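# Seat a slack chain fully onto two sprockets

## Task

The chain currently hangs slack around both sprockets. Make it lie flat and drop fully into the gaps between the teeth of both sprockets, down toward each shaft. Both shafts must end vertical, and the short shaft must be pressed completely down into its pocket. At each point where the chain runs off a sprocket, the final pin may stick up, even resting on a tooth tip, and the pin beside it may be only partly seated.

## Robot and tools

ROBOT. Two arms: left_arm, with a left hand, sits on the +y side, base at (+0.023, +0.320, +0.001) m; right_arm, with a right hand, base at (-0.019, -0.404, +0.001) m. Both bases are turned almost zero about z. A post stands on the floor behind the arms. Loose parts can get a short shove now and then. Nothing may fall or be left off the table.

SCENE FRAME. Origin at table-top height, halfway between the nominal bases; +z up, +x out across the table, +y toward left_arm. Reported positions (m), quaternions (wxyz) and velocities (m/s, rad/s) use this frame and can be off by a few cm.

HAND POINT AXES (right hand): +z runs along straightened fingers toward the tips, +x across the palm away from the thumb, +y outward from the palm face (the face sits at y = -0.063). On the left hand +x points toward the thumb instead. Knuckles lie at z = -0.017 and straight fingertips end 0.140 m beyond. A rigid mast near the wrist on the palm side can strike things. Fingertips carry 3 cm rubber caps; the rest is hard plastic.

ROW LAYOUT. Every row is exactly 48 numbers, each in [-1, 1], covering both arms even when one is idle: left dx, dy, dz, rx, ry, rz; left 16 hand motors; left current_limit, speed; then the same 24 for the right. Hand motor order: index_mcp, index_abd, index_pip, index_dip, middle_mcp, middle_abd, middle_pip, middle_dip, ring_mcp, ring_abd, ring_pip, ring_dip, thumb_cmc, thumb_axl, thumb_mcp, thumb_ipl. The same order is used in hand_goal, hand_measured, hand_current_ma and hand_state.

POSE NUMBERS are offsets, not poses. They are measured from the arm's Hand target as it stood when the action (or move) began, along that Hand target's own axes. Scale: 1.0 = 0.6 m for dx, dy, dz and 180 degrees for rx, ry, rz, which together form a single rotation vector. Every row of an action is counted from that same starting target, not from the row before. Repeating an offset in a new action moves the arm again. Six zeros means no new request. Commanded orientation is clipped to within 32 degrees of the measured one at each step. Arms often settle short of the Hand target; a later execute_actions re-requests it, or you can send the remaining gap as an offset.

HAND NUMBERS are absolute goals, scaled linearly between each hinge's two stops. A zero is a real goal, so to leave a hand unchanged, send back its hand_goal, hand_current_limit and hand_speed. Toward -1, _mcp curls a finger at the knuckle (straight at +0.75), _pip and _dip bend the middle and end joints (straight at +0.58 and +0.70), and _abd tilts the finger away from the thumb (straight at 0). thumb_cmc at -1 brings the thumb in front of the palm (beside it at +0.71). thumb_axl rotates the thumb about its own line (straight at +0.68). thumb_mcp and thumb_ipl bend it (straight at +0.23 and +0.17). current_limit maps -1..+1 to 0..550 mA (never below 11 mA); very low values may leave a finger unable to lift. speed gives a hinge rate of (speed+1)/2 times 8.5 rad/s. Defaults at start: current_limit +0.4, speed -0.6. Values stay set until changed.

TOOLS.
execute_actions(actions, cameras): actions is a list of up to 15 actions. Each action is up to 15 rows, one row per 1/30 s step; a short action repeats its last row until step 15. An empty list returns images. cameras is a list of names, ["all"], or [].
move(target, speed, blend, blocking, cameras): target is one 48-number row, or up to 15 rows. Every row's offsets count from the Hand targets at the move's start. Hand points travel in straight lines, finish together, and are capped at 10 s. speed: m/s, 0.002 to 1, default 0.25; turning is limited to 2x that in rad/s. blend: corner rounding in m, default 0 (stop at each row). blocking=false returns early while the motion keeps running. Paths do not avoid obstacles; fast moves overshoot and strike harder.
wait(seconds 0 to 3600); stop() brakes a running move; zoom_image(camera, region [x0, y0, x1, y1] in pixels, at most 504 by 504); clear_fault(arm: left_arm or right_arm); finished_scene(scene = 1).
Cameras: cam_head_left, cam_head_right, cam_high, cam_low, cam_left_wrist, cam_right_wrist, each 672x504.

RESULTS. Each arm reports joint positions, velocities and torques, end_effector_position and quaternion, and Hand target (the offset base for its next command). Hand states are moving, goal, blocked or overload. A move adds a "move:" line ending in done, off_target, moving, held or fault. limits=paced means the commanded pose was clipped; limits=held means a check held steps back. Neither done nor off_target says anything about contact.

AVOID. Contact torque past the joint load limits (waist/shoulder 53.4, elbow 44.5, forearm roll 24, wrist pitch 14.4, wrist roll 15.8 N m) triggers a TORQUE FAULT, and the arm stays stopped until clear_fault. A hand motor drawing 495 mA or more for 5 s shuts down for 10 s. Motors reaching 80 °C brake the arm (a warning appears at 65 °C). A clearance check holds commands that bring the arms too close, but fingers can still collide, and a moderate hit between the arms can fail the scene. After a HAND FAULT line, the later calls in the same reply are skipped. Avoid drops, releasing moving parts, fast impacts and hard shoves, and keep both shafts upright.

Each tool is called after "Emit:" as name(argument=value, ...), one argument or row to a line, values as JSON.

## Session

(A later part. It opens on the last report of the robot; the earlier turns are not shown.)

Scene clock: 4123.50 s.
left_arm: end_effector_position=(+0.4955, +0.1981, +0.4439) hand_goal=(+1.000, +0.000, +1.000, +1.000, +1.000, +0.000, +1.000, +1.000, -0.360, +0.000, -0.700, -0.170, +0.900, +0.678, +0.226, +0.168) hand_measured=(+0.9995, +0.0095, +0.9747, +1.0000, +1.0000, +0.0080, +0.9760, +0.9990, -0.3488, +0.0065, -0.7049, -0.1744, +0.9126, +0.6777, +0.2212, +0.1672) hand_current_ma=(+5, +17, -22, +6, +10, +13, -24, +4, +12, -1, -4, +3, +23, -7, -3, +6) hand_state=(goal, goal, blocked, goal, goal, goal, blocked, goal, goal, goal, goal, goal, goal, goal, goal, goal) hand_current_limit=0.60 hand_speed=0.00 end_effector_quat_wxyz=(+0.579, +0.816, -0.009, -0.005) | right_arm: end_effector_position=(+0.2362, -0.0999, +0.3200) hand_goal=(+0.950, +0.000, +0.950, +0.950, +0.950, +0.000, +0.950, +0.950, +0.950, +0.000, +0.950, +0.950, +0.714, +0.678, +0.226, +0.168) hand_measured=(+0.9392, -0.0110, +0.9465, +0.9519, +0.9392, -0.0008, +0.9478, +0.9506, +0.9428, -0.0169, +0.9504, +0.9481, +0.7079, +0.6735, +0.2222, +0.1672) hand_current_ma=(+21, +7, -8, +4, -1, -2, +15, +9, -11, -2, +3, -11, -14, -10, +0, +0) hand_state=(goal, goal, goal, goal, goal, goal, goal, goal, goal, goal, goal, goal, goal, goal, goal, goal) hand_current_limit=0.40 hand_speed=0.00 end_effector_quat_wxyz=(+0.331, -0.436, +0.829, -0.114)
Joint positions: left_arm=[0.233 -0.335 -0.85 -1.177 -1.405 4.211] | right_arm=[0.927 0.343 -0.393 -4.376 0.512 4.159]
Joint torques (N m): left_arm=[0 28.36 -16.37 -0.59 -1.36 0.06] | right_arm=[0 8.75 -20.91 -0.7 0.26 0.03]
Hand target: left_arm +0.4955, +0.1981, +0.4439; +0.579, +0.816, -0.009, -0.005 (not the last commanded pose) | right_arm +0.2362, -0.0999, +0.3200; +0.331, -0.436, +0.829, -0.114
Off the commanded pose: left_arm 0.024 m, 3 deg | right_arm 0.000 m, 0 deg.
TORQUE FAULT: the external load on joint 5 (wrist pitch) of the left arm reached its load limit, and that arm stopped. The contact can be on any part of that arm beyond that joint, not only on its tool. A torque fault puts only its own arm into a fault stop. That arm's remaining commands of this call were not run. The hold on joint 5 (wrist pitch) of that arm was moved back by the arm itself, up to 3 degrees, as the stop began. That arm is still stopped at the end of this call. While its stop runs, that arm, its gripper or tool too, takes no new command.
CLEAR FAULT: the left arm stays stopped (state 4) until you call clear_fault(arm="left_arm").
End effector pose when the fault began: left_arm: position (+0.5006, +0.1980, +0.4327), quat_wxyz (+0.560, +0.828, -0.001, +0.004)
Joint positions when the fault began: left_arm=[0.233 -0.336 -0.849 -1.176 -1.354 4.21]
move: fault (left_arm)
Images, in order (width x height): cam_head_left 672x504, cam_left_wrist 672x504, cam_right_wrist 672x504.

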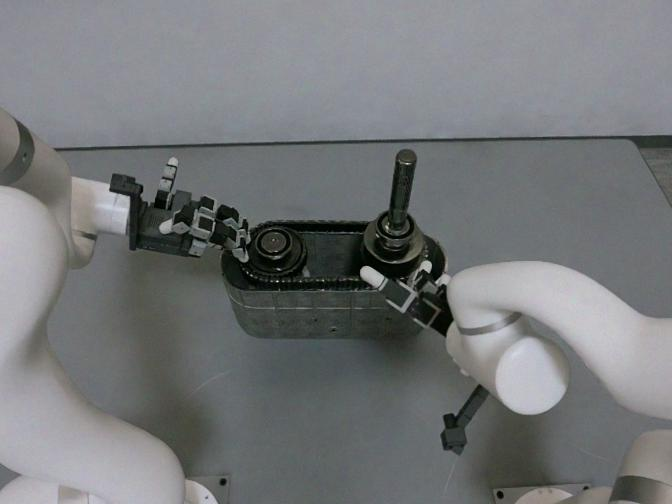

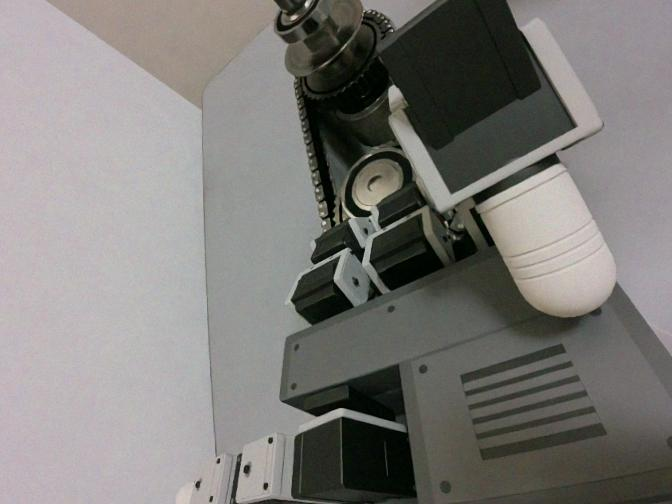

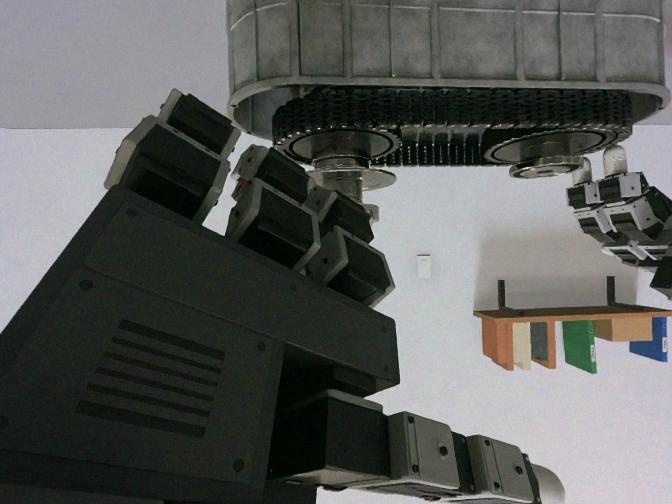

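Emit:
clear_fault(
  arm="left_arm",
)

Emit:
move(
  target=[
    [0.0067,0.0463,-0.01875,0.0146,0.0058,-0.003, 1,0,1,1,1,0,1,1,-0.36,0,-0.70,-0.17,0.9,0.678,0.226,0.168,0.6,0, 0,0,0,0,0,0, 0.95,0,0.95,0.95,0.95,0,0.95,0.95,0.95,0,0.95,0.95,0.714,0.678,0.226,0.168,0.4,0],
  ],
  speed=0.08,
)

Scene clock: 4137.80 s.
left_arm: end_effector_position=(+0.4955, +0.1981, +0.4439) hand_goal=(+1.000, +0.000, +1.000, +1.000, +1.000, +0.000, +1.000, +1.000, -0.360, +0.000, -0.700, -0.170, +0.900, +0.678, +0.226, +0.168) hand_measured=(+0.9995, +0.0109, +0.9747, +1.0000, +1.0000, +0.0080, +0.9747, +1.0000, -0.3488, +0.0065, -0.7049, -0.1757, +0.9126, +0.6777, +0.2222, +0.1672) hand_current_ma=(-1, +13, -19, +9, +7, +12, -28, +7, +15, +2, +0, +4, +19, -2, -4, +3) hand_state=(goal, goal, blocked, goal, goal, goal, blocked, goal, goal, goal, goal, goal, goal, goal, goal, goal) hand_current_limit=0.60 hand_speed=0.00 end_effector_quat_wxyz=(+0.579, +0.816, -0.009, -0.005) | right_arm: end_effector_position=(+0.2362, -0.0999, +0.3200) hand_goal=(+0.950, +0.000, +0.950, +0.950, +0.950, +0.000, +0.950, +0.950, +0.950, +0.000, +0.950, +0.950, +0.714, +0.678, +0.226, +0.168) hand_measured=(+0.9392, -0.0110, +0.9478, +0.9519, +0.9404, -0.0023, +0.9491, +0.9493, +0.9416, -0.0169, +0.9491, +0.9481, +0.7079, +0.6725, +0.2222, +0.1672) hand_current_ma=(-1, +5, +3, +9, -10, -11, -7, -9, -2, -24, +19, -11, -7, -5, +1, -13) hand_state=(goal, goal, goal, goal, goal, goal, goal, goal, goal, goal, goal, goal, goal, goal, goal, goal) hand_current_limit=0.40 hand_speed=0.00 end_effector_quat_wxyz=(+0.331, -0.436, +0.829, -0.114)
Joint positions: left_arm=[0.233 -0.335 -0.85 -1.177 -1.405 4.211] | right_arm=[0.927 0.343 -0.393 -4.376 0.512 4.159]
Joint torques (N m): left_arm=[0 28.36 -16.37 -0.59 -1.36 0.06] | right_arm=[0 8.75 -20.91 -0.7 0.26 0.03]
Hand target: left_arm +0.4955, +0.1981, +0.4439; +0.579, +0.816, -0.009, -0.005 (not the last commanded pose) | right_arm +0.2362, -0.0999, +0.3200; +0.331, -0.436, +0.829, -0.114
Off the commanded pose: left_arm 0.024 m, 3 deg | right_arm 0.000 m, 0 deg.
TORQUE FAULT, CONTINUED: the left arm's stop, for the torque fault of joint 5 (wrist pitch) that an earlier result reported, is over. The call counts as one of the actions that you can send in this scene. The hold on joint 5 (wrist pitch) of that arm was moved back by the arm itself, up to 3 degrees, as the stop began. That arm's target is now where it stood when the stop ended, not its last command. That arm keeps its grip as last carried out and accepts commands again: back off and push less far.
CLEAR FAULT: your call cleared the left arm's torque fault. If a joint's load stays at its limit, that arm stops again at once.

Scene clock: 4138.60 s.
left_arm: end_effector_position=(+0.4995, +0.1994, +0.4738) hand_goal=(+1.000, +0.000, +1.000, +1.000, +1.000, +0.000, +1.000, +1.000, -0.360, +0.000, -0.700, -0.170, +0.900, +0.678, +0.226, +0.168) hand_measured=(+1.0000, +0.0109, +0.9760, +1.0000, +0.9995, +0.0080, +0.9760, +1.0000, -0.3488, +0.0080, -0.7049, -0.1757, +0.9126, +0.6777, +0.2212, +0.1681) hand_current_ma=(+0, +16, -23, +6, +8, +9, -24, +8, +14, +4, -3, +5, +22, +0, +2, +1) hand_state=(goal, goal, blocked, goal, goal, goal, blocked, goal, goal, goal, goal, goal, goal, goal, goal, goal) hand_current_limit=0.60 hand_speed=0.00 end_effector_quat_wxyz=(+0.560, +0.829, +0.000, +0.000) | right_arm: end_effector_position=(+0.2362, -0.0999, +0.3200) hand_goal=(+0.950, +0.000, +0.950, +0.950, +0.950, +0.000, +0.950, +0.950, +0.950, +0.000, +0.950, +0.950, +0.714, +0.678, +0.226, +0.168) hand_measured=(+0.9404, -0.0110, +0.9478, +0.9519, +0.9416, -0.0023, +0.9491, +0.9506, +0.9416, -0.0184, +0.9491, +0.9481, +0.7079, +0.6735, +0.2212, +0.1672) hand_current_ma=(+24, +4, -7, +5, -7, -12, +0, -3, -3, +9, -7, -9, +4, -7, -10, +6) hand_state=(goal, goal, goal, goal, goal, goal, goal, goal, goal, goal, goal, goal, goal, goal, goal, goal) hand_current_limit=0.40 hand_speed=0.00 end_effector_quat_wxyz=(+0.331, -0.436, +0.829, -0.114)
Joint positions: left_arm=[0.236 -0.264 -0.871 -1.151 -1.394 4.115] | right_arm=[0.927 0.343 -0.393 -4.376 0.512 4.159]
Joint torques (N m): left_arm=[0 27 -17.47 -0.67 -1.26 0.06] | right_arm=[0 8.75 -20.91 -0.7 0.26 0.03]
Hand target: left_arm +0.4995, +0.1994, +0.4738; +0.560, +0.829, +0.000, +0.000 | right_arm +0.2362, -0.0999, +0.3200; +0.331, -0.436, +0.829, -0.114
Off the commanded pose: left_arm 0.000 m, 0 deg | right_arm 0.000 m, 0 deg.
move: done

Emit:
move(
  target=[
    [0,-0.0635,-0.0067,0,0,0, 1,0,1,1,1,0,1,1,-0.36,0,-0.70,-0.17,0.9,0.678,0.226,0.168,0.6,0, 0,0,0,0,0,0, 0.95,0,0.95,0.95,0.95,0,0.95,0.95,0.95,0,0.95,0.95,0.714,0.678,0.226,0.168,0.4,0],
  ],
  speed=0.06,
  cameras=["cam_head_left","cam_right_wrist","cam_high"],
)

Emit:
zoom_image(
  camera="cam_right_wrist",
  region=[470, 60, 672, 210],
)

Emit:
zoom_image(
  camera="cam_head_left",
  region=[200, 190, 320, 300],
)

Scene clock: 4151.47 s.
left_arm: end_effector_position=(+0.4994, +0.2174, +0.4400) hand_goal=(+1.000, +0.000, +1.000, +1.000, +1.000, +0.000, +1.000, +1.000, -0.360, +0.000, -0.700, -0.170, +0.900, +0.678, +0.226, +0.168) hand_measured=(+1.0000, +0.0095, +0.9747, +1.0000, +1.0000, +0.0095, +0.9760, +1.0000, -0.3488, +0.0065, -0.7049, -0.1757, +0.9126, +0.6777, +0.2222, +0.1672) hand_current_ma=(-4, +17, -22, +7, +9, +7, -28, +6, +16, +5, +0, +4, +17, -3, -3, -1) hand_state=(goal, goal, blocked, goal, goal, goal, blocked, goal, goal, goal, goal, goal, goal, goal, goal, goal) hand_current_limit=0.60 hand_speed=0.00 end_effector_quat_wxyz=(+0.560, +0.829, +0.000, +0.000) | right_arm: end_effector_position=(+0.2362, -0.0999, +0.3200) hand_goal=(+0.950, +0.000, +0.950, +0.950, +0.950, +0.000, +0.950, +0.950, +0.950, +0.000, +0.950, +0.950, +0.714, +0.678, +0.226, +0.168) hand_measured=(+0.9392, -0.0125, +0.9465, +0.9519, +0.9404, -0.0023, +0.9491, +0.9506, +0.9428, -0.0169, +0.9491, +0.9481, +0.7079, +0.6746, +0.2222, +0.1672) hand_current_ma=(+15, -11, -2, +10, -6, -5, +14, +6, -2, -5, -7, -5, +5, -11, +7, +21) hand_state=(goal, goal, goal, goal, goal, goal, goal, goal, goal, goal, goal, goal, goal, goal, goal, goal) hand_current_limit=0.40 hand_speed=0.00 end_effector_quat_wxyz=(+0.331, -0.436, +0.829, -0.114)
Joint positions: left_arm=[0.273 -0.331 -0.865 -1.134 -1.381 4.191] | right_arm=[0.927 0.343 -0.393 -4.376 0.512 4.159]
Joint torques (N m): left_arm=[0 28.44 -16.59 -0.58 3.7 0.06] | right_arm=[0 8.75 -20.91 -0.7 0.26 0.03]
Hand target: left_arm +0.4994, +0.2174, +0.4400; +0.560, +0.829, +0.000, +0.000 | right_arm +0.2362, -0.0999, +0.3200; +0.331, -0.436, +0.829, -0.114
Off the commanded pose: left_arm 0.000 m, 0 deg | right_arm 0.000 m, 0 deg.
move: done
Images, in order (width x height): cam_head_left 672x504, cam_high 672x504, cam_right_wrist 672x504.

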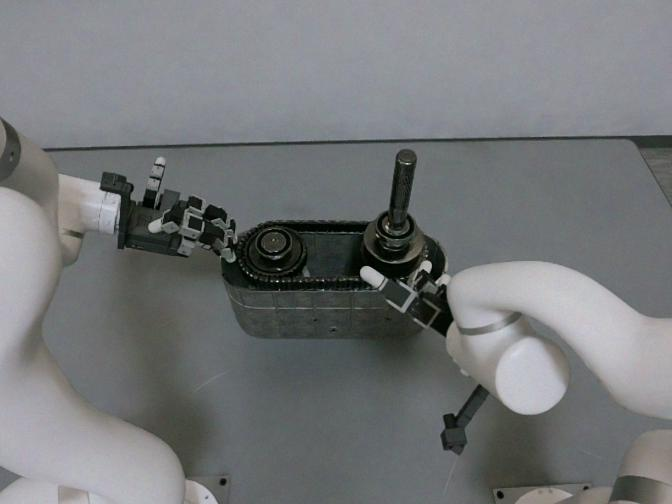

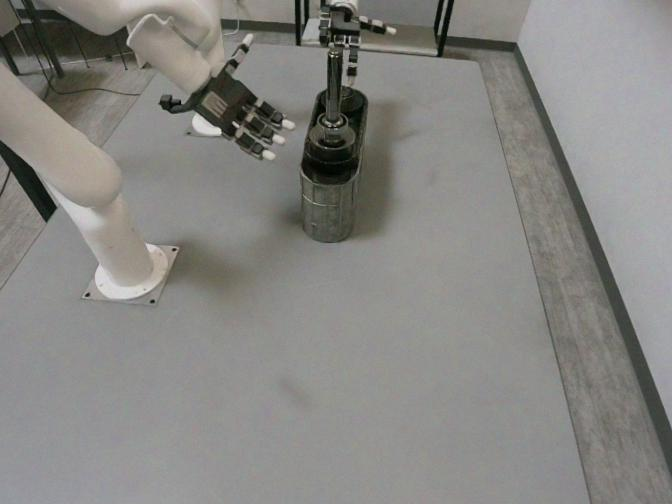

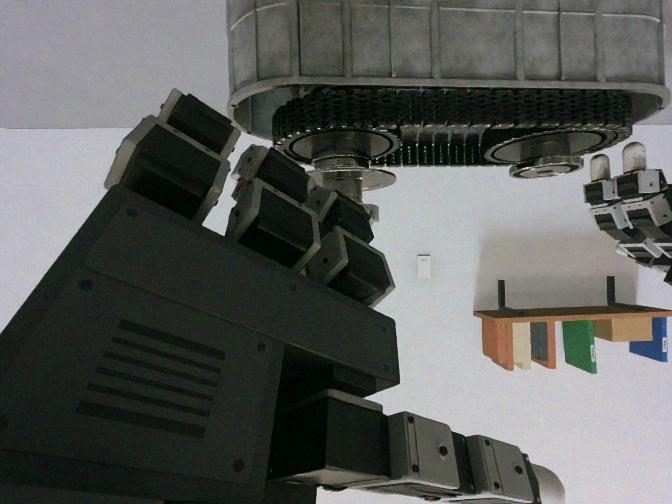

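Scaled by 2.495.

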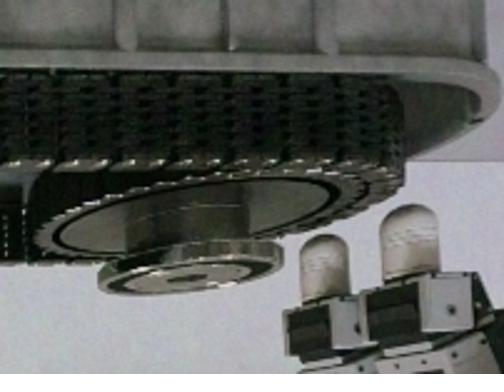

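Scaled by 4.200.

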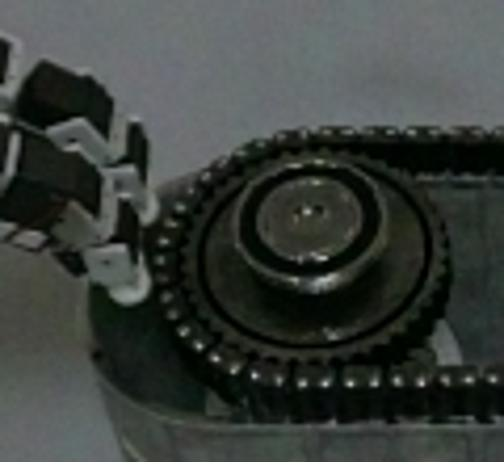

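Emit:
move(
  target=[
    [0,-0.0309,0.0125,0,0,0, 1,0,1,1,1,0,1,1,-0.36,0,-0.70,-0.17,0.9,0.678,0.226,0.168,0.6,0, 0,0,0,0,0,0, 0.95,0,0.95,0.95,0.95,0,0.95,0.95,0.95,0,0.95,0.95,0.714,0.678,0.226,0.168,0.4,0],
  ],
  speed=0.03,
  cameras=["cam_head_left","cam_right_wrist"],
)

Emit:
zoom_image(
  camera="cam_right_wrist",
  region=[470, 60, 672, 210],
)

Emit:
zoom_image(
  camera="cam_head_left",
  region=[200, 190, 320, 300],
)

Scene clock: 4157.57 s.
left_arm: end_effector_position=(+0.4994, +0.2174, +0.4200) hand_goal=(+1.000, +0.000, +1.000, +1.000, +1.000, +0.000, +1.000, +1.000, -0.360, +0.000, -0.700, -0.170, +0.900, +0.678, +0.226, +0.168) hand_measured=(+0.9995, +0.0095, +0.9747, +0.9990, +1.0000, +0.0095, +0.9747, +1.0000, -0.3488, +0.0080, -0.7049, -0.1757, +0.9126, +0.6777, +0.2212, +0.1681) hand_current_ma=(-2, +16, -23, +5, +8, +10, -26, +4, +11, +1, -1, +4, +20, -2, -2, +3) hand_state=(goal, goal, blocked, goal, goal, goal, blocked, goal, goal, goal, goal, goal, goal, goal, goal, goal) hand_current_limit=0.60 hand_speed=0.00 end_effector_quat_wxyz=(+0.560, +0.829, +0.000, +0.000) | right_arm: end_effector_position=(+0.2362, -0.0999, +0.3200) hand_goal=(+0.950, +0.000, +0.950, +0.950, +0.950, +0.000, +0.950, +0.950, +0.950, +0.000, +0.950, +0.950, +0.714, +0.678, +0.226, +0.168) hand_measured=(+0.9404, -0.0110, +0.9478, +0.9519, +0.9416, -0.0023, +0.9491, +0.9519, +0.9428, -0.0169, +0.9504, +0.9481, +0.7067, +0.6725, +0.2222, +0.1672) hand_current_ma=(+14, -2, +7, +4, -6, +6, +10, +9, -13, +1, -3, -11, -3, +3, +10, +7) hand_state=(goal, goal, goal, goal, goal, goal, goal, goal, goal, goal, goal, goal, goal, goal, goal, goal) hand_current_limit=0.40 hand_speed=0.00 end_effector_quat_wxyz=(+0.331, -0.436, +0.829, -0.114)
Joint positions: left_arm=[0.273 -0.367 -0.857 -1.142 -1.363 4.232] | right_arm=[0.927 0.343 -0.393 -4.376 0.512 4.159]
Joint torques (N m): left_arm=[0 29.12 -16.04 -0.54 -1.36 0.06] | right_arm=[0 8.75 -20.91 -0.7 0.26 0.03]
Hand target: left_arm +0.4994, +0.2173, +0.4200; +0.560, +0.829, +0.000, +0.000 | right_arm +0.2362, -0.0999, +0.3200; +0.331, -0.436, +0.829, -0.114
Off the commanded pose: left_arm 0.000 m, 0 deg | right_arm 0.000 m, 0 deg.
move: done

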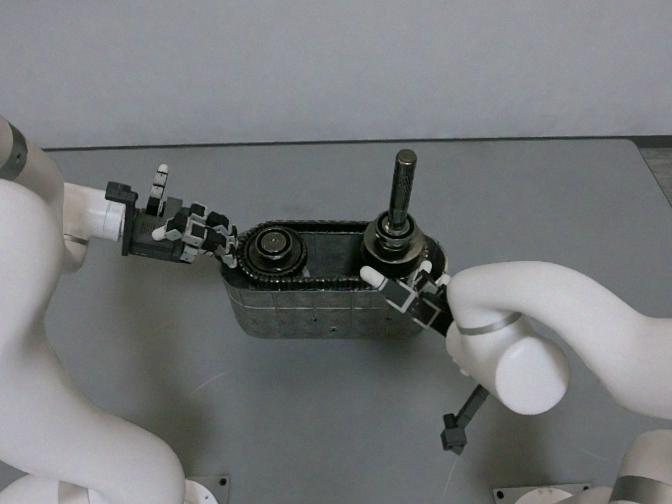

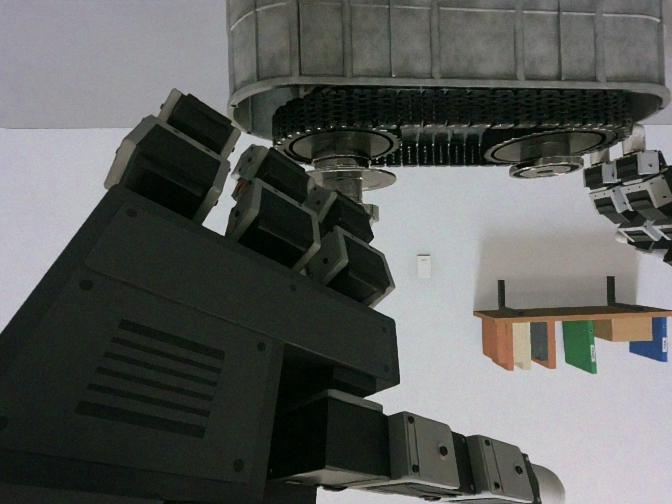

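Scaled by 2.495.

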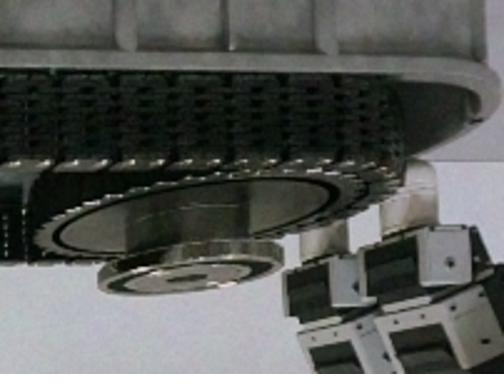

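Scaled by 4.200.

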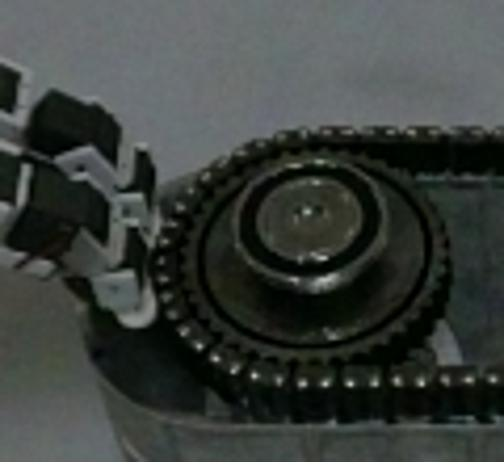

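Emit:
move(
  target=[
    [0,-0.0291,0.0082,0,0,0, 1,0,1,1,1,0,1,1,-0.36,0,-0.70,-0.17,0.9,0.678,0.226,0.168,0.6,0, 0,0,0,0,0,0, 0.95,0,0.95,0.95,0.95,0,0.95,0.95,0.95,0,0.95,0.95,0.714,0.678,0.226,0.168,0.4,0],
  ],
  speed=0.02,
  cameras=["cam_head_left","cam_right_wrist","cam_left_wrist"],
)

Emit:
zoom_image(
  camera="cam_right_wrist",
  region=[470, 60, 672, 210],
)

Emit:
zoom_image(
  camera="cam_head_left",
  region=[200, 190, 320, 300],
)

Emit:
zoom_image(
  camera="cam_left_wrist",
  region=[270, 60, 500, 280],
)

Scene clock: 4167.73 s.
left_arm: end_effector_position=(+0.4994, +0.2193, +0.4020) hand_goal=(+1.000, +0.000, +1.000, +1.000, +1.000, +0.000, +1.000, +1.000, -0.360, +0.000, -0.700, -0.170, +0.900, +0.678, +0.226, +0.168) hand_measured=(+0.9693, +0.0036, +0.9812, +1.0000, +1.0000, +0.0080, +0.9747, +1.0000, -0.3488, +0.0065, -0.7049, -0.1744, +0.9139, +0.6777, +0.2212, +0.1681) hand_current_ma=(-35, +9, -14, +8, +7, +9, -23, +5, +15, +4, -2, +4, +14, -1, +0, +2) hand_state=(blocked, goal, goal, goal, goal, goal, blocked, goal, goal, goal, goal, goal, goal, goal, goal, goal) hand_current_limit=0.60 hand_speed=0.00 end_effector_quat_wxyz=(+0.560, +0.829, +0.000, +0.000) | right_arm: end_effector_position=(+0.2362, -0.0999, +0.3200) hand_goal=(+0.950, +0.000, +0.950, +0.950, +0.950, +0.000, +0.950, +0.950, +0.950, +0.000, +0.950, +0.950, +0.714, +0.678, +0.226, +0.168) hand_measured=(+0.9392, -0.0125, +0.9478, +0.9531, +0.9392, -0.0023, +0.9491, +0.9506, +0.9416, -0.0169, +0.9504, +0.9493, +0.7079, +0.6735, +0.2222, +0.1672) hand_current_ma=(+6, +5, +5, +0, +4, +2, +3, +0, -8, -16, -11, -14, -16, -5, -8, +6) hand_state=(goal, goal, goal, goal, goal, goal, goal, goal, goal, goal, goal, goal, goal, goal, goal, goal) hand_current_limit=0.40 hand_speed=0.00 end_effector_quat_wxyz=(+0.331, -0.436, +0.829, -0.114)
Joint positions: left_arm=[0.277 -0.403 -0.853 -1.147 -1.348 4.27] | right_arm=[0.927 0.343 -0.393 -4.376 0.512 4.159]
Joint torques (N m): left_arm=[0 7.97 -1.27 -0.5 -1.38 0.06] | right_arm=[0 8.75 -20.91 -0.7 0.26 0.03]
Hand target: left_arm +0.4994, +0.2193, +0.4019; +0.560, +0.829, +0.000, +0.000 | right_arm +0.2362, -0.0999, +0.3200; +0.331, -0.436, +0.829, -0.114
Off the commanded pose: left_arm 0.000 m, 0 deg | right_arm 0.000 m, 0 deg.
move: done
Images, in order (width x height): cam_head_left 672x504, cam_left_wrist 672x504, cam_right_wrist 672x504.

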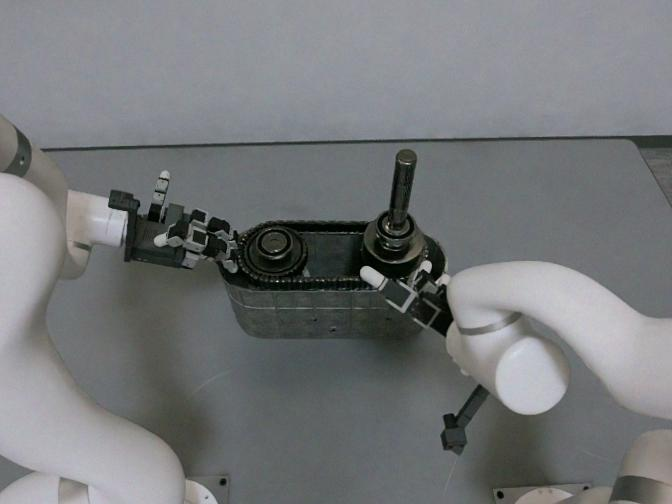

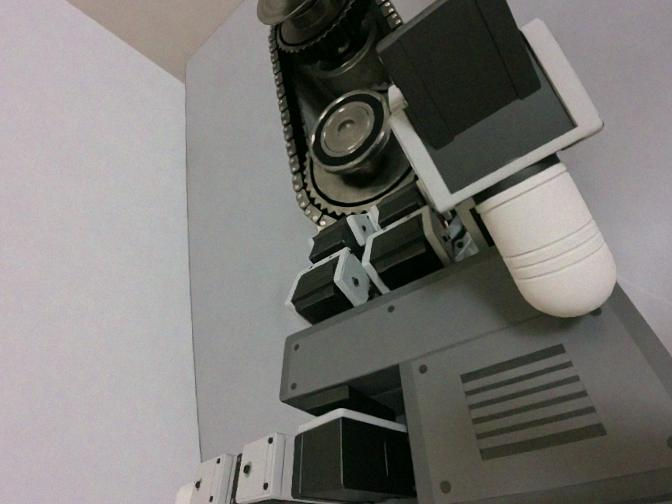

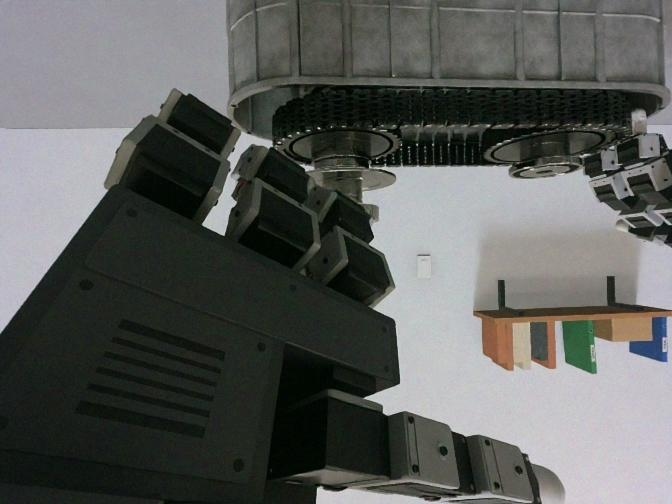

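Scaled by 2.495.

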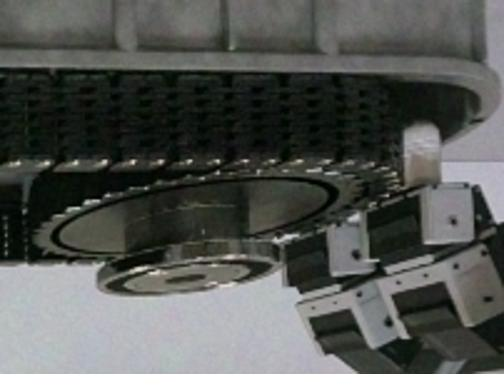

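Scaled by 4.200.

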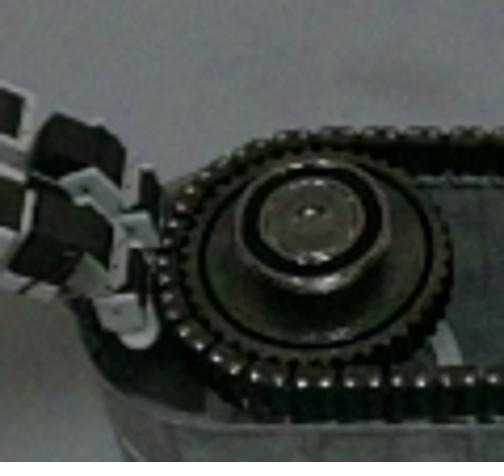

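Scaled by 2.191.

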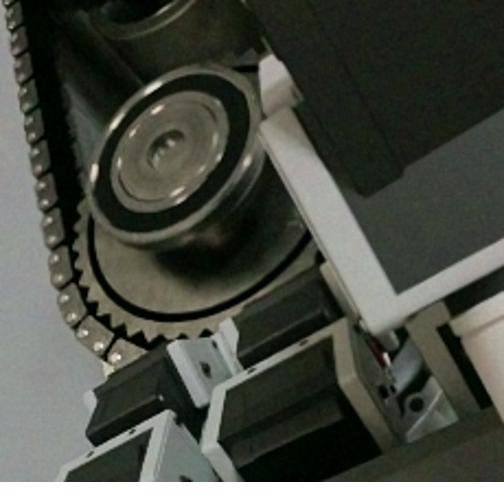

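Emit:
move(
  target=[
    [0,0.0309,-0.0125,0,0,0, 1,0,1,1,1,0,1,1,-0.36,0,-0.70,-0.17,0.9,0.678,0.226,0.168,0.6,0, 0,0,0,0,0,0, 0.95,0,0.95,0.95,0.95,0,0.95,0.95,0.95,0,0.95,0.95,0.714,0.678,0.226,0.168,0.4,0],
    [0.0183,0.0309,-0.0125,0,0,0, 1,0,1,1,1,0,1,1,-0.36,0,-0.70,-0.17,0.9,0.678,0.226,0.168,0.6,0, 0,0,0,0,0,0, 0.95,0,0.95,0.95,0.95,0,0.95,0.95,0.95,0,0.95,0.95,0.714,0.678,0.226,0.168,0.4,0],
    [0.0183,0.0124,-0.0112,0,0,0, 1,0,1,1,1,0,1,1,-0.36,0,-0.70,-0.17,0.9,0.678,0.226,0.168,0.6,0, 0,0,0,0,0,0, 0.95,0,0.95,0.95,0.95,0,0.95,0.95,0.95,0,0.95,0.95,0.714,0.678,0.226,0.168,0.4,0],
  ],
  speed=[0.04,0.04,0.02],
  cameras=["cam_head_left","cam_right_wrist","cam_left_wrist"],
)

Emit:
zoom_image(
  camera="cam_head_left",
  region=[210, 200, 310, 290],
)

Scene clock: 4198.20 s.
left_arm: end_effector_position=(+0.5104, +0.2227, +0.4114) hand_goal=(+1.000, +0.000, +1.000, +1.000, +1.000, +0.000, +1.000, +1.000, -0.360, +0.000, -0.700, -0.170, +0.900, +0.678, +0.226, +0.168) hand_measured=(+1.0000, +0.0065, +0.9760, +0.9977, +0.9995, +0.0080, +0.9747, +1.0000, -0.3488, +0.0080, -0.7036, -0.1744, +0.9126, +0.6777, +0.2212, +0.1681) hand_current_ma=(-1, +10, -18, +4, +10, +8, -28, +6, +16, +2, -3, +2, +24, -7, -3, -4) hand_state=(goal, goal, blocked, goal, goal, goal, blocked, goal, goal, goal, goal, goal, goal, goal, goal, goal) hand_current_limit=0.60 hand_speed=0.00 end_effector_quat_wxyz=(+0.560, +0.829, +0.000, +0.000) | right_arm: end_effector_position=(+0.2362, -0.0999, +0.3200) hand_goal=(+0.950, +0.000, +0.950, +0.950, +0.950, +0.000, +0.950, +0.950, +0.950, +0.000, +0.950, +0.950, +0.714, +0.678, +0.226, +0.168) hand_measured=(+0.9404, -0.0110, +0.9465, +0.9519, +0.9404, -0.0023, +0.9478, +0.9506, +0.9416, -0.0184, +0.9491, +0.9481, +0.7067, +0.6746, +0.2222, +0.1672) hand_current_ma=(+9, -11, +16, -1, -2, -8, +0, +4, -21, -3, -3, -2, -1, -12, +1, +4) hand_state=(goal, goal, goal, goal, goal, goal, goal, goal, goal, goal, goal, goal, goal, goal, goal, goal) hand_current_limit=0.40 hand_speed=0.00 end_effector_quat_wxyz=(+0.331, -0.436, +0.829, -0.114)
Joint positions: left_arm=[0.277 -0.407 -0.889 -1.14 -1.361 4.24] | right_arm=[0.927 0.343 -0.393 -4.376 0.512 4.159]
Joint torques (N m): left_arm=[0 30.36 -15.93 -0.53 4.37 0.06] | right_arm=[0 8.75 -20.91 -0.7 0.26 0.03]
Hand target: left_arm +0.5104, +0.2227, +0.4113; +0.560, +0.829, +0.000, +0.000 | right_arm +0.2362, -0.0999, +0.3200; +0.331, -0.436, +0.829, -0.114
Off the commanded pose: left_arm 0.000 m, 0 deg | right_arm 0.000 m, 0 deg.
move: done
Images, in order (width x height): cam_head_left 672x504, cam_left_wrist 672x504, cam_right_wrist 672x504.

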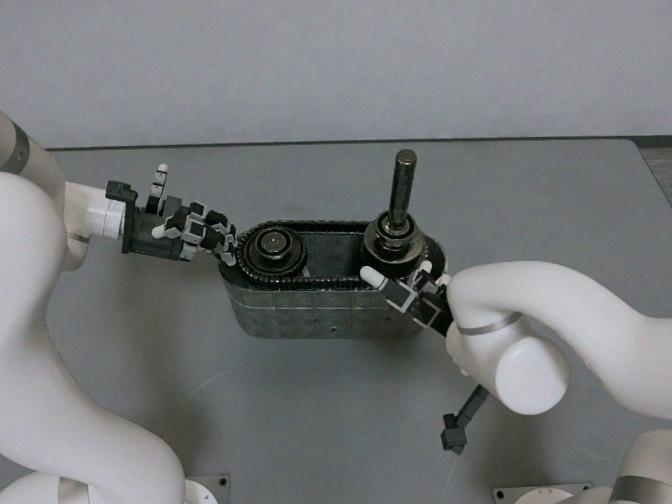

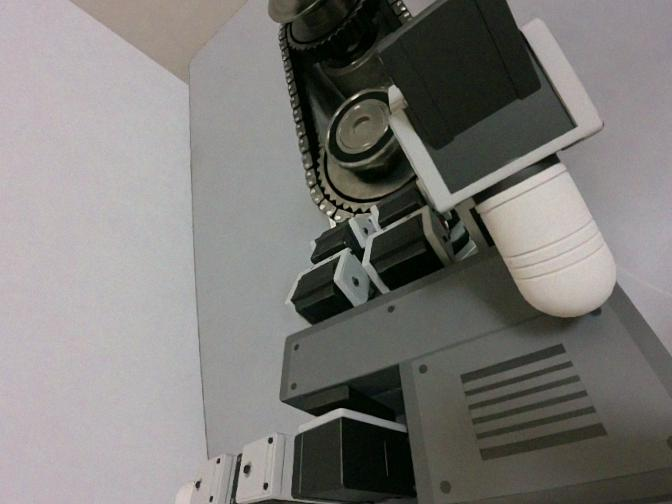

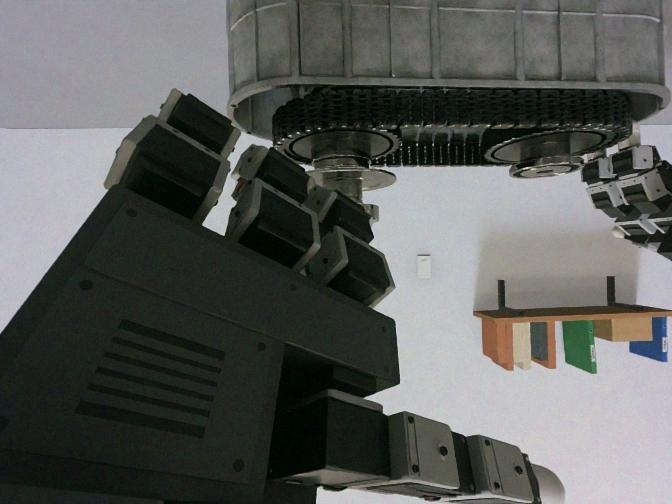

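Scaled by 5.040.

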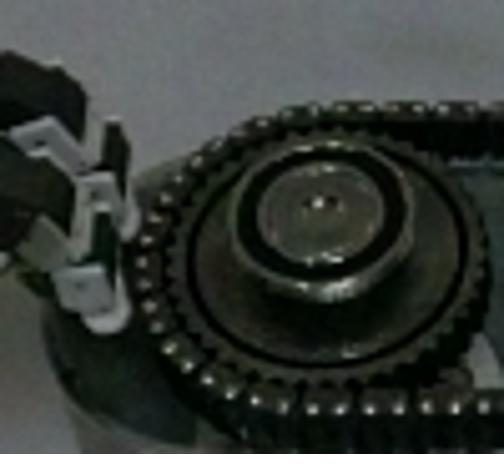

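Emit:
move(
  target=[
    [0,-0.0176,0.0071,0,0,0, 1,0,1,1,1,0,1,1,-0.36,0,-0.70,-0.17,0.9,0.678,0.226,0.168,0.6,0, 0,0,0,0,0,0, 0.95,0,0.95,0.95,0.95,0,0.95,0.95,0.95,0,0.95,0.95,0.714,0.678,0.226,0.168,0.4,0],
  ],
  speed=0.02,
  cameras=["cam_head_left","cam_right_wrist","cam_left_wrist"],
)

Emit:
zoom_image(
  camera="cam_head_left",
  region=[210, 200, 310, 290],
)

Emit:
zoom_image(
  camera="cam_right_wrist",
  region=[470, 60, 672, 210],
)

Scene clock: 4205.97 s.
left_arm: end_effector_position=(+0.5104, +0.2227, +0.4000) hand_goal=(+1.000, +0.000, +1.000, +1.000, +1.000, +0.000, +1.000, +1.000, -0.360, +0.000, -0.700, -0.170, +0.900, +0.678, +0.226, +0.168) hand_measured=(+0.9995, +0.0051, +0.9747, +0.9977, +0.9995, +0.0095, +0.9747, +1.0000, -0.3488, +0.0065, -0.7049, -0.1757, +0.9126, +0.6777, +0.2222, +0.1681) hand_current_ma=(+3, +13, -18, +5, +9, +10, -23, +5, +8, +5, -4, +3, +23, -5, -4, +0) hand_state=(goal, goal, blocked, goal, goal, goal, blocked, goal, goal, goal, goal, goal, goal, goal, goal, goal) hand_current_limit=0.60 hand_speed=0.00 end_effector_quat_wxyz=(+0.560, +0.829, +0.000, +0.000) | right_arm: end_effector_position=(+0.2362, -0.0999, +0.3200) hand_goal=(+0.950, +0.000, +0.950, +0.950, +0.950, +0.000, +0.950, +0.950, +0.950, +0.000, +0.950, +0.950, +0.714, +0.678, +0.226, +0.168) hand_measured=(+0.9404, -0.0125, +0.9465, +0.9519, +0.9404, -0.0008, +0.9491, +0.9506, +0.9416, -0.0184, +0.9491, +0.9481, +0.7079, +0.6735, +0.2222, +0.1672) hand_current_ma=(+17, -11, +8, +20, -6, -10, +17, +17, -8, -15, -6, -5, +6, -12, -7, +3) hand_state=(goal, goal, goal, goal, goal, goal, goal, goal, goal, goal, goal, goal, goal, goal, goal, goal) hand_current_limit=0.40 hand_speed=0.00 end_effector_quat_wxyz=(+0.331, -0.436, +0.829, -0.114)
Joint positions: left_arm=[0.277 -0.429 -0.886 -1.145 -1.351 4.263] | right_arm=[0.927 0.343 -0.393 -4.376 0.512 4.159]
Joint torques (N m): left_arm=[0 30.75 -15.61 -0.5 -1.38 0.06] | right_arm=[0 8.75 -20.91 -0.7 0.26 0.03]
Hand target: left_arm +0.5104, +0.2227, +0.4000; +0.560, +0.829, +0.000, +0.000 | right_arm +0.2362, -0.0999, +0.3200; +0.331, -0.436, +0.829, -0.114
Off the commanded pose: left_arm 0.000 m, 0 deg | right_arm 0.000 m, 0 deg.
move: done
Images, in order (width x height): cam_head_left 672x504, cam_left_wrist 672x504, cam_right_wrist 672x504.

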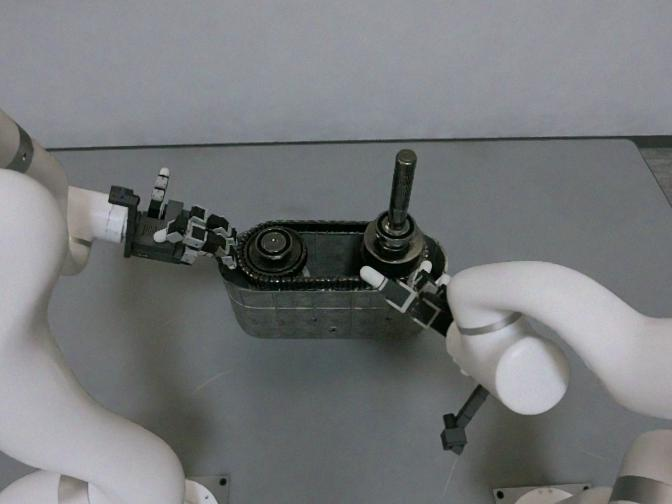

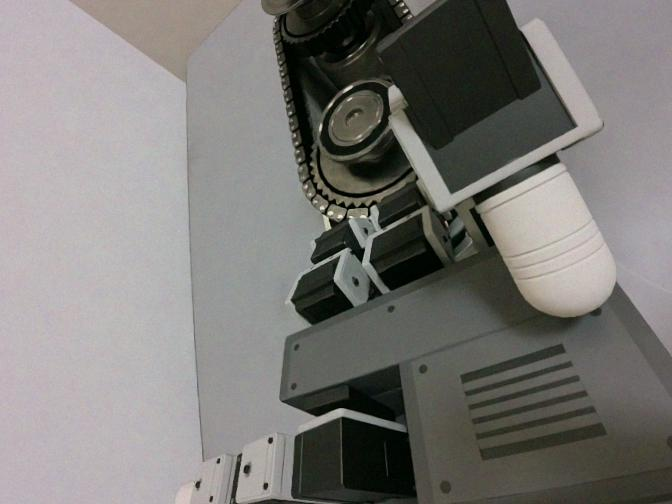

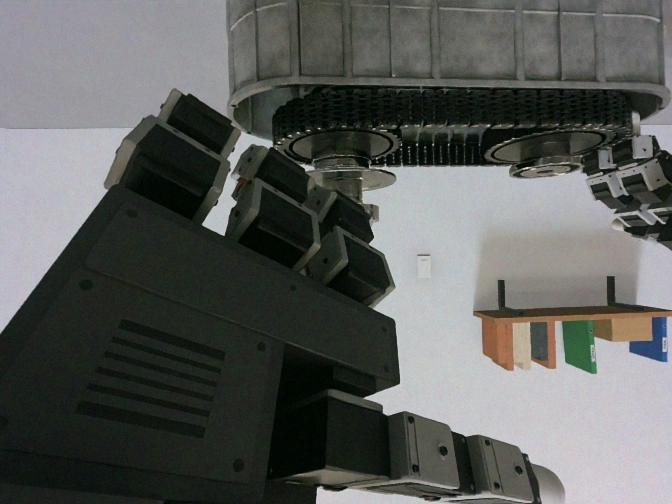

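Scaled by 5.040.

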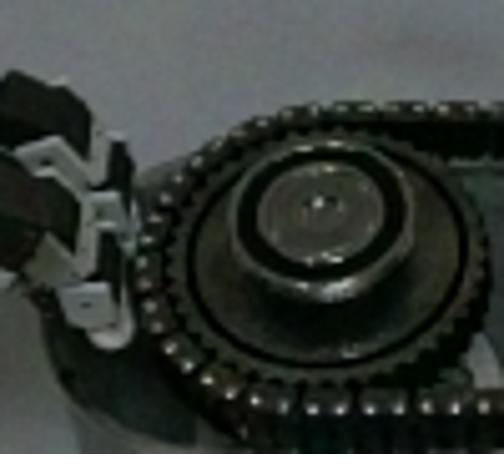

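Scaled by 2.495.

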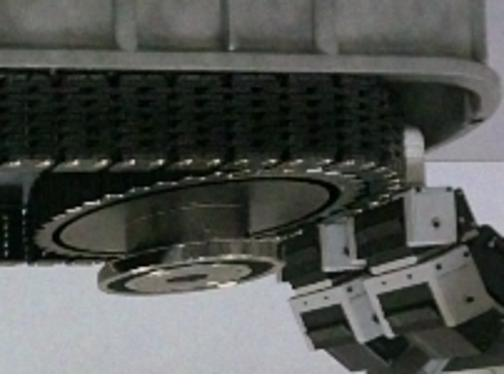

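Emit:
move(
  target=[
    [0,-0.01236,0.005,0,0,0, 1,0,1,1,1,0,1,1,-0.36,0,-0.70,-0.17,0.9,0.678,0.226,0.168,0.6,0, 0,0,0,0,0,0, 0.95,0,0.95,0.95,0.95,0,0.95,0.95,0.95,0,0.95,0.95,0.714,0.678,0.226,0.168,0.4,0],
  ],
  speed=0.02,
)

Emit:
move(
  target=[
    [0,0.0025,0.00618,0,0,0, 1,0,1,1,1,0,1,1,-0.36,0,-0.70,-0.17,0.9,0.678,0.226,0.168,0.6,0, 0,0,0,0,0,0, 0.95,0,0.95,0.95,0.95,0,0.95,0.95,0.95,0,0.95,0.95,0.714,0.678,0.226,0.168,0.4,0],
  ],
  speed=0.02,
)

Emit:
move(
  target=[
    [0,0.0025,0.00618,0,0,0, 1,0,1,1,1,0,1,1,-0.36,0,-0.70,-0.17,0.9,0.678,0.226,0.168,0.6,0, 0,0,0,0,0,0, 0.95,0,0.95,0.95,0.95,0,0.95,0.95,0.95,0,0.95,0.95,0.714,0.678,0.226,0.168,0.4,0],
  ],
  speed=0.02,
  cameras=["cam_head_left","cam_right_wrist","cam_left_wrist"],
)

Emit:
zoom_image(
  camera="cam_head_left",
  region=[210, 200, 310, 290],
)

Emit:
zoom_image(
  camera="cam_right_wrist",
  region=[470, 60, 672, 210],
)

Scene clock: 4219.93 s.
left_arm: end_effector_position=(+0.5104, +0.2227, +0.3920) hand_goal=(+1.000, +0.000, +1.000, +1.000, +1.000, +0.000, +1.000, +1.000, -0.360, +0.000, -0.700, -0.170, +0.900, +0.678, +0.226, +0.168) hand_measured=(+1.0000, +0.0051, +0.9760, +0.9990, +0.9995, +0.0095, +0.9747, +1.0000, -0.3488, +0.0065, -0.7036, -0.1744, +0.9139, +0.6777, +0.2212, +0.1681) hand_current_ma=(+1, +10, -12, +7, +5, +10, -23, +5, +14, +0, -3, +4, +22, -3, +1, +0) hand_state=(goal, goal, blocked, goal, goal, goal, blocked, goal, goal, goal, goal, goal, goal, goal, goal, goal) hand_current_limit=0.60 hand_speed=0.00 end_effector_quat_wxyz=(+0.560, +0.829, +0.000, +0.000) | right_arm: end_effector_position=(+0.2362, -0.0999, +0.3200) hand_goal=(+0.950, +0.000, +0.950, +0.950, +0.950, +0.000, +0.950, +0.950, +0.950, +0.000, +0.950, +0.950, +0.714, +0.678, +0.226, +0.168) hand_measured=(+0.9392, -0.0110, +0.9465, +0.9519, +0.9404, -0.0023, +0.9491, +0.9506, +0.9428, -0.0169, +0.9491, +0.9493, +0.7079, +0.6725, +0.2222, +0.1672) hand_current_ma=(-8, +8, +2, +5, -12, +2, +3, -1, -20, -4, +2, +0, +4, +2, +4, -6) hand_state=(goal, goal, goal, goal, goal, goal, goal, goal, goal, goal, goal, goal, goal, goal, goal, goal) hand_current_limit=0.40 hand_speed=0.00 end_effector_quat_wxyz=(+0.331, -0.436, +0.829, -0.114)
Joint positions: left_arm=[0.277 -0.444 -0.884 -1.149 -1.344 4.279] | right_arm=[0.927 0.343 -0.393 -4.376 0.512 4.159]
Joint torques (N m): left_arm=[0 31.02 -15.38 -0.49 -1.39 0.06] | right_arm=[0 8.75 -20.91 -0.7 0.26 0.03]
Hand target: left_arm +0.5104, +0.2227, +0.3920; +0.560, +0.829, +0.000, +0.000 | right_arm +0.2362, -0.0999, +0.3200; +0.331, -0.436, +0.829, -0.114
Off the commanded pose: left_arm 0.000 m, 0 deg | right_arm 0.000 m, 0 deg.
move: done

Scene clock: 4220.43 s.
left_arm: end_effector_position=(+0.5104, +0.2188, +0.3920) hand_goal=(+1.000, +0.000, +1.000, +1.000, +1.000, +0.000, +1.000, +1.000, -0.360, +0.000, -0.700, -0.170, +0.900, +0.678, +0.226, +0.168) hand_measured=(+1.0000, +0.0051, +0.9760, +0.9977, +1.0000, +0.0153, +0.9824, +1.0000, -0.3488, +0.0065, -0.7049, -0.1744, +0.9126, +0.6767, +0.2212, +0.1681) hand_current_ma=(+0, +10, -18, +7, +10, +18, -13, +3, +11, +7, +0, +2, +22, -1, +0, +2) hand_state=(goal, goal, blocked, goal, goal, goal, goal, goal, goal, goal, goal, goal, goal, goal, goal, goal) hand_current_limit=0.60 hand_speed=0.00 end_effector_quat_wxyz=(+0.560, +0.829, +0.000, +0.000) | right_arm: end_effector_position=(+0.2362, -0.0999, +0.3200) hand_goal=(+0.950, +0.000, +0.950, +0.950, +0.950, +0.000, +0.950, +0.950, +0.950, +0.000, +0.950, +0.950, +0.714, +0.678, +0.226, +0.168) hand_measured=(+0.9404, -0.0125, +0.9465, +0.9531, +0.9404, -0.0023, +0.9491, +0.9506, +0.9416, -0.0184, +0.9491, +0.9481, +0.7067, +0.6735, +0.2222, +0.1672) hand_current_ma=(+6, -7, +11, +17, -14, -9, +7, +2, -6, +7, -2, -19, -14, +11, +9, +9) hand_state=(goal, goal, goal, goal, goal, goal, goal, goal, goal, goal, goal, goal, goal, goal, goal, goal) hand_current_limit=0.40 hand_speed=0.00 end_effector_quat_wxyz=(+0.331, -0.436, +0.829, -0.114)
Joint positions: left_arm=[0.269 -0.442 -0.881 -1.156 -1.34 4.279] | right_arm=[0.927 0.343 -0.393 -4.376 0.512 4.159]
Joint torques (N m): left_arm=[0 30.95 -6.38 -0.49 -1.39 0.06] | right_arm=[0 8.75 -20.91 -0.7 0.26 0.03]
Hand target: left_arm +0.5104, +0.2187, +0.3920; +0.560, +0.829, +0.000, +0.000 | right_arm +0.2362, -0.0999, +0.3200; +0.331, -0.436, +0.829, -0.114
Off the commanded pose: left_arm 0.000 m, 0 deg | right_arm 0.000 m, 0 deg.
move: done

Scene clock: 4220.93 s.
left_arm: end_effector_position=(+0.5104, +0.2148, +0.3920) hand_goal=(+1.000, +0.000, +1.000, +1.000, +1.000, +0.000, +1.000, +1.000, -0.360, +0.000, -0.700, -0.170, +0.900, +0.678, +0.226, +0.168) hand_measured=(+0.9995, +0.0036, +0.9760, +0.9977, +1.0000, +0.0109, +0.9850, +1.0000, -0.3488, +0.0065, -0.7049, -0.1744, +0.9126, +0.6777, +0.2212, +0.1672) hand_current_ma=(+0, +16, -17, +7, +14, +13, -9, +4, +11, +3, -4, -2, +25, -3, +1, +5) hand_state=(goal, goal, blocked, goal, goal, goal, goal, goal, goal, goal, goal, goal, goal, goal, goal, goal) hand_current_limit=0.60 hand_speed=0.00 end_effector_quat_wxyz=(+0.560, +0.829, +0.000, +0.000) | right_arm: end_effector_position=(+0.2362, -0.0999, +0.3200) hand_goal=(+0.950, +0.000, +0.950, +0.950, +0.950, +0.000, +0.950, +0.950, +0.950, +0.000, +0.950, +0.950, +0.714, +0.678, +0.226, +0.168) hand_measured=(+0.9392, -0.0110, +0.9478, +0.9519, +0.9404, -0.0023, +0.9491, +0.9506, +0.9416, -0.0169, +0.9504, +0.9481, +0.7079, +0.6735, +0.2222, +0.1662) hand_current_ma=(+11, -6, -9, +15, -17, +0, +5, +3, -5, -8, +1, -3, -10, -11, +1, +8) hand_state=(goal, goal, goal, goal, goal, goal, goal, goal, goal, goal, goal, goal, goal, goal, goal, goal) hand_current_limit=0.40 hand_speed=0.00 end_effector_quat_wxyz=(+0.331, -0.436, +0.829, -0.114)
Joint positions: left_arm=[0.261 -0.44 -0.878 -1.163 -1.337 4.279] | right_arm=[0.927 0.343 -0.393 -4.376 0.512 4.159]
Joint torques (N m): left_arm=[-17.51 30.87 -5.46 -0.49 -1.39 0.06] | right_arm=[0 8.75 -20.91 -0.7 0.26 0.03]
Hand target: left_arm +0.5104, +0.2147, +0.3920; +0.560, +0.829, +0.000, +0.000 | right_arm +0.2362, -0.0999, +0.3200; +0.331, -0.436, +0.829, -0.114
Off the commanded pose: left_arm 0.000 m, 0 deg | right_arm 0.000 m, 0 deg.
move: done
Images, in order (width x height): cam_head_left 672x504, cam_left_wrist 672x504, cam_right_wrist 672x504.

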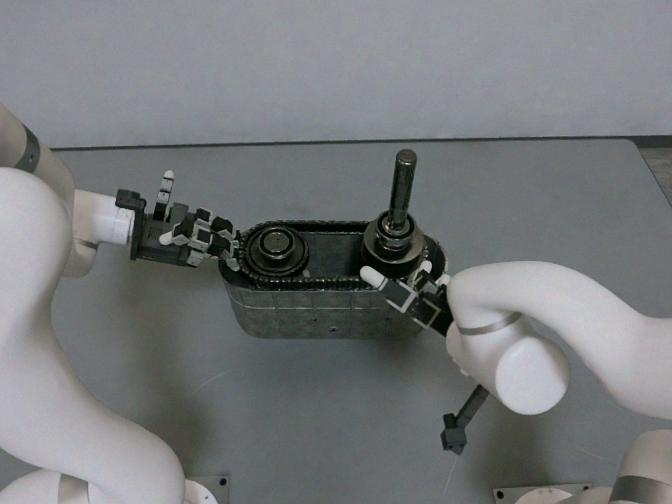

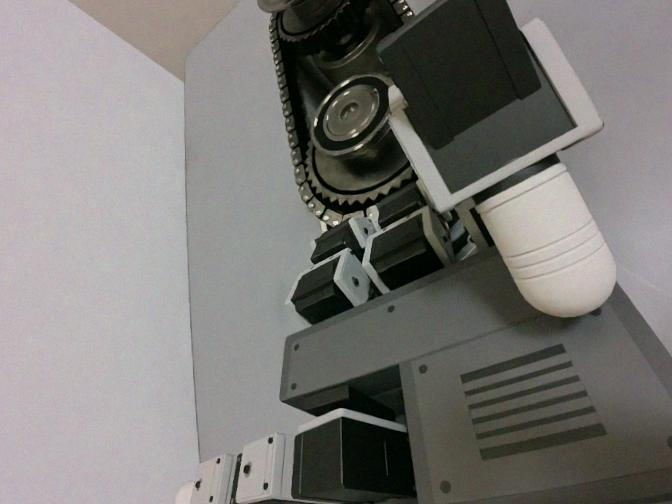

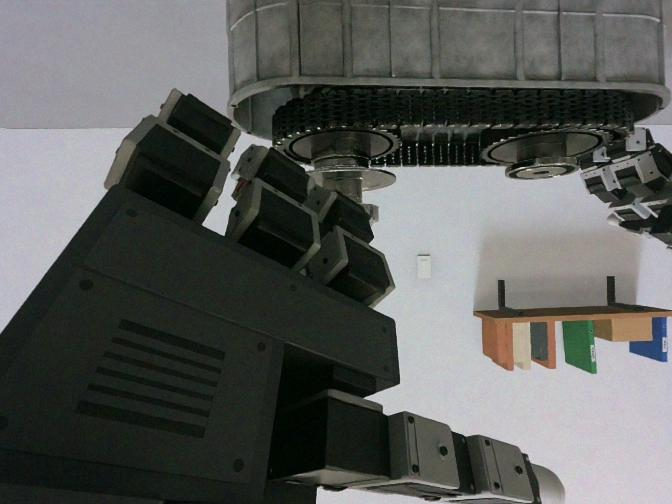

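Scaled by 5.040.

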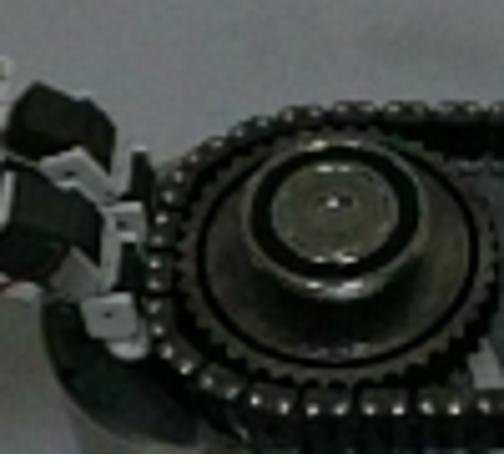

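Scaled by 2.495.

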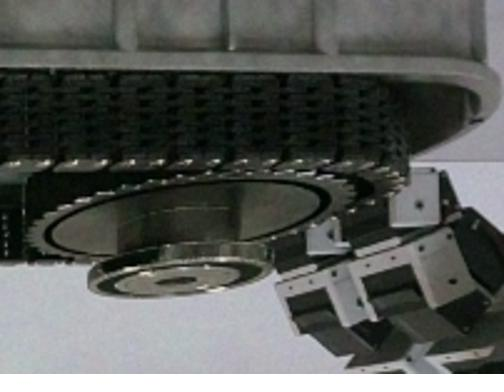

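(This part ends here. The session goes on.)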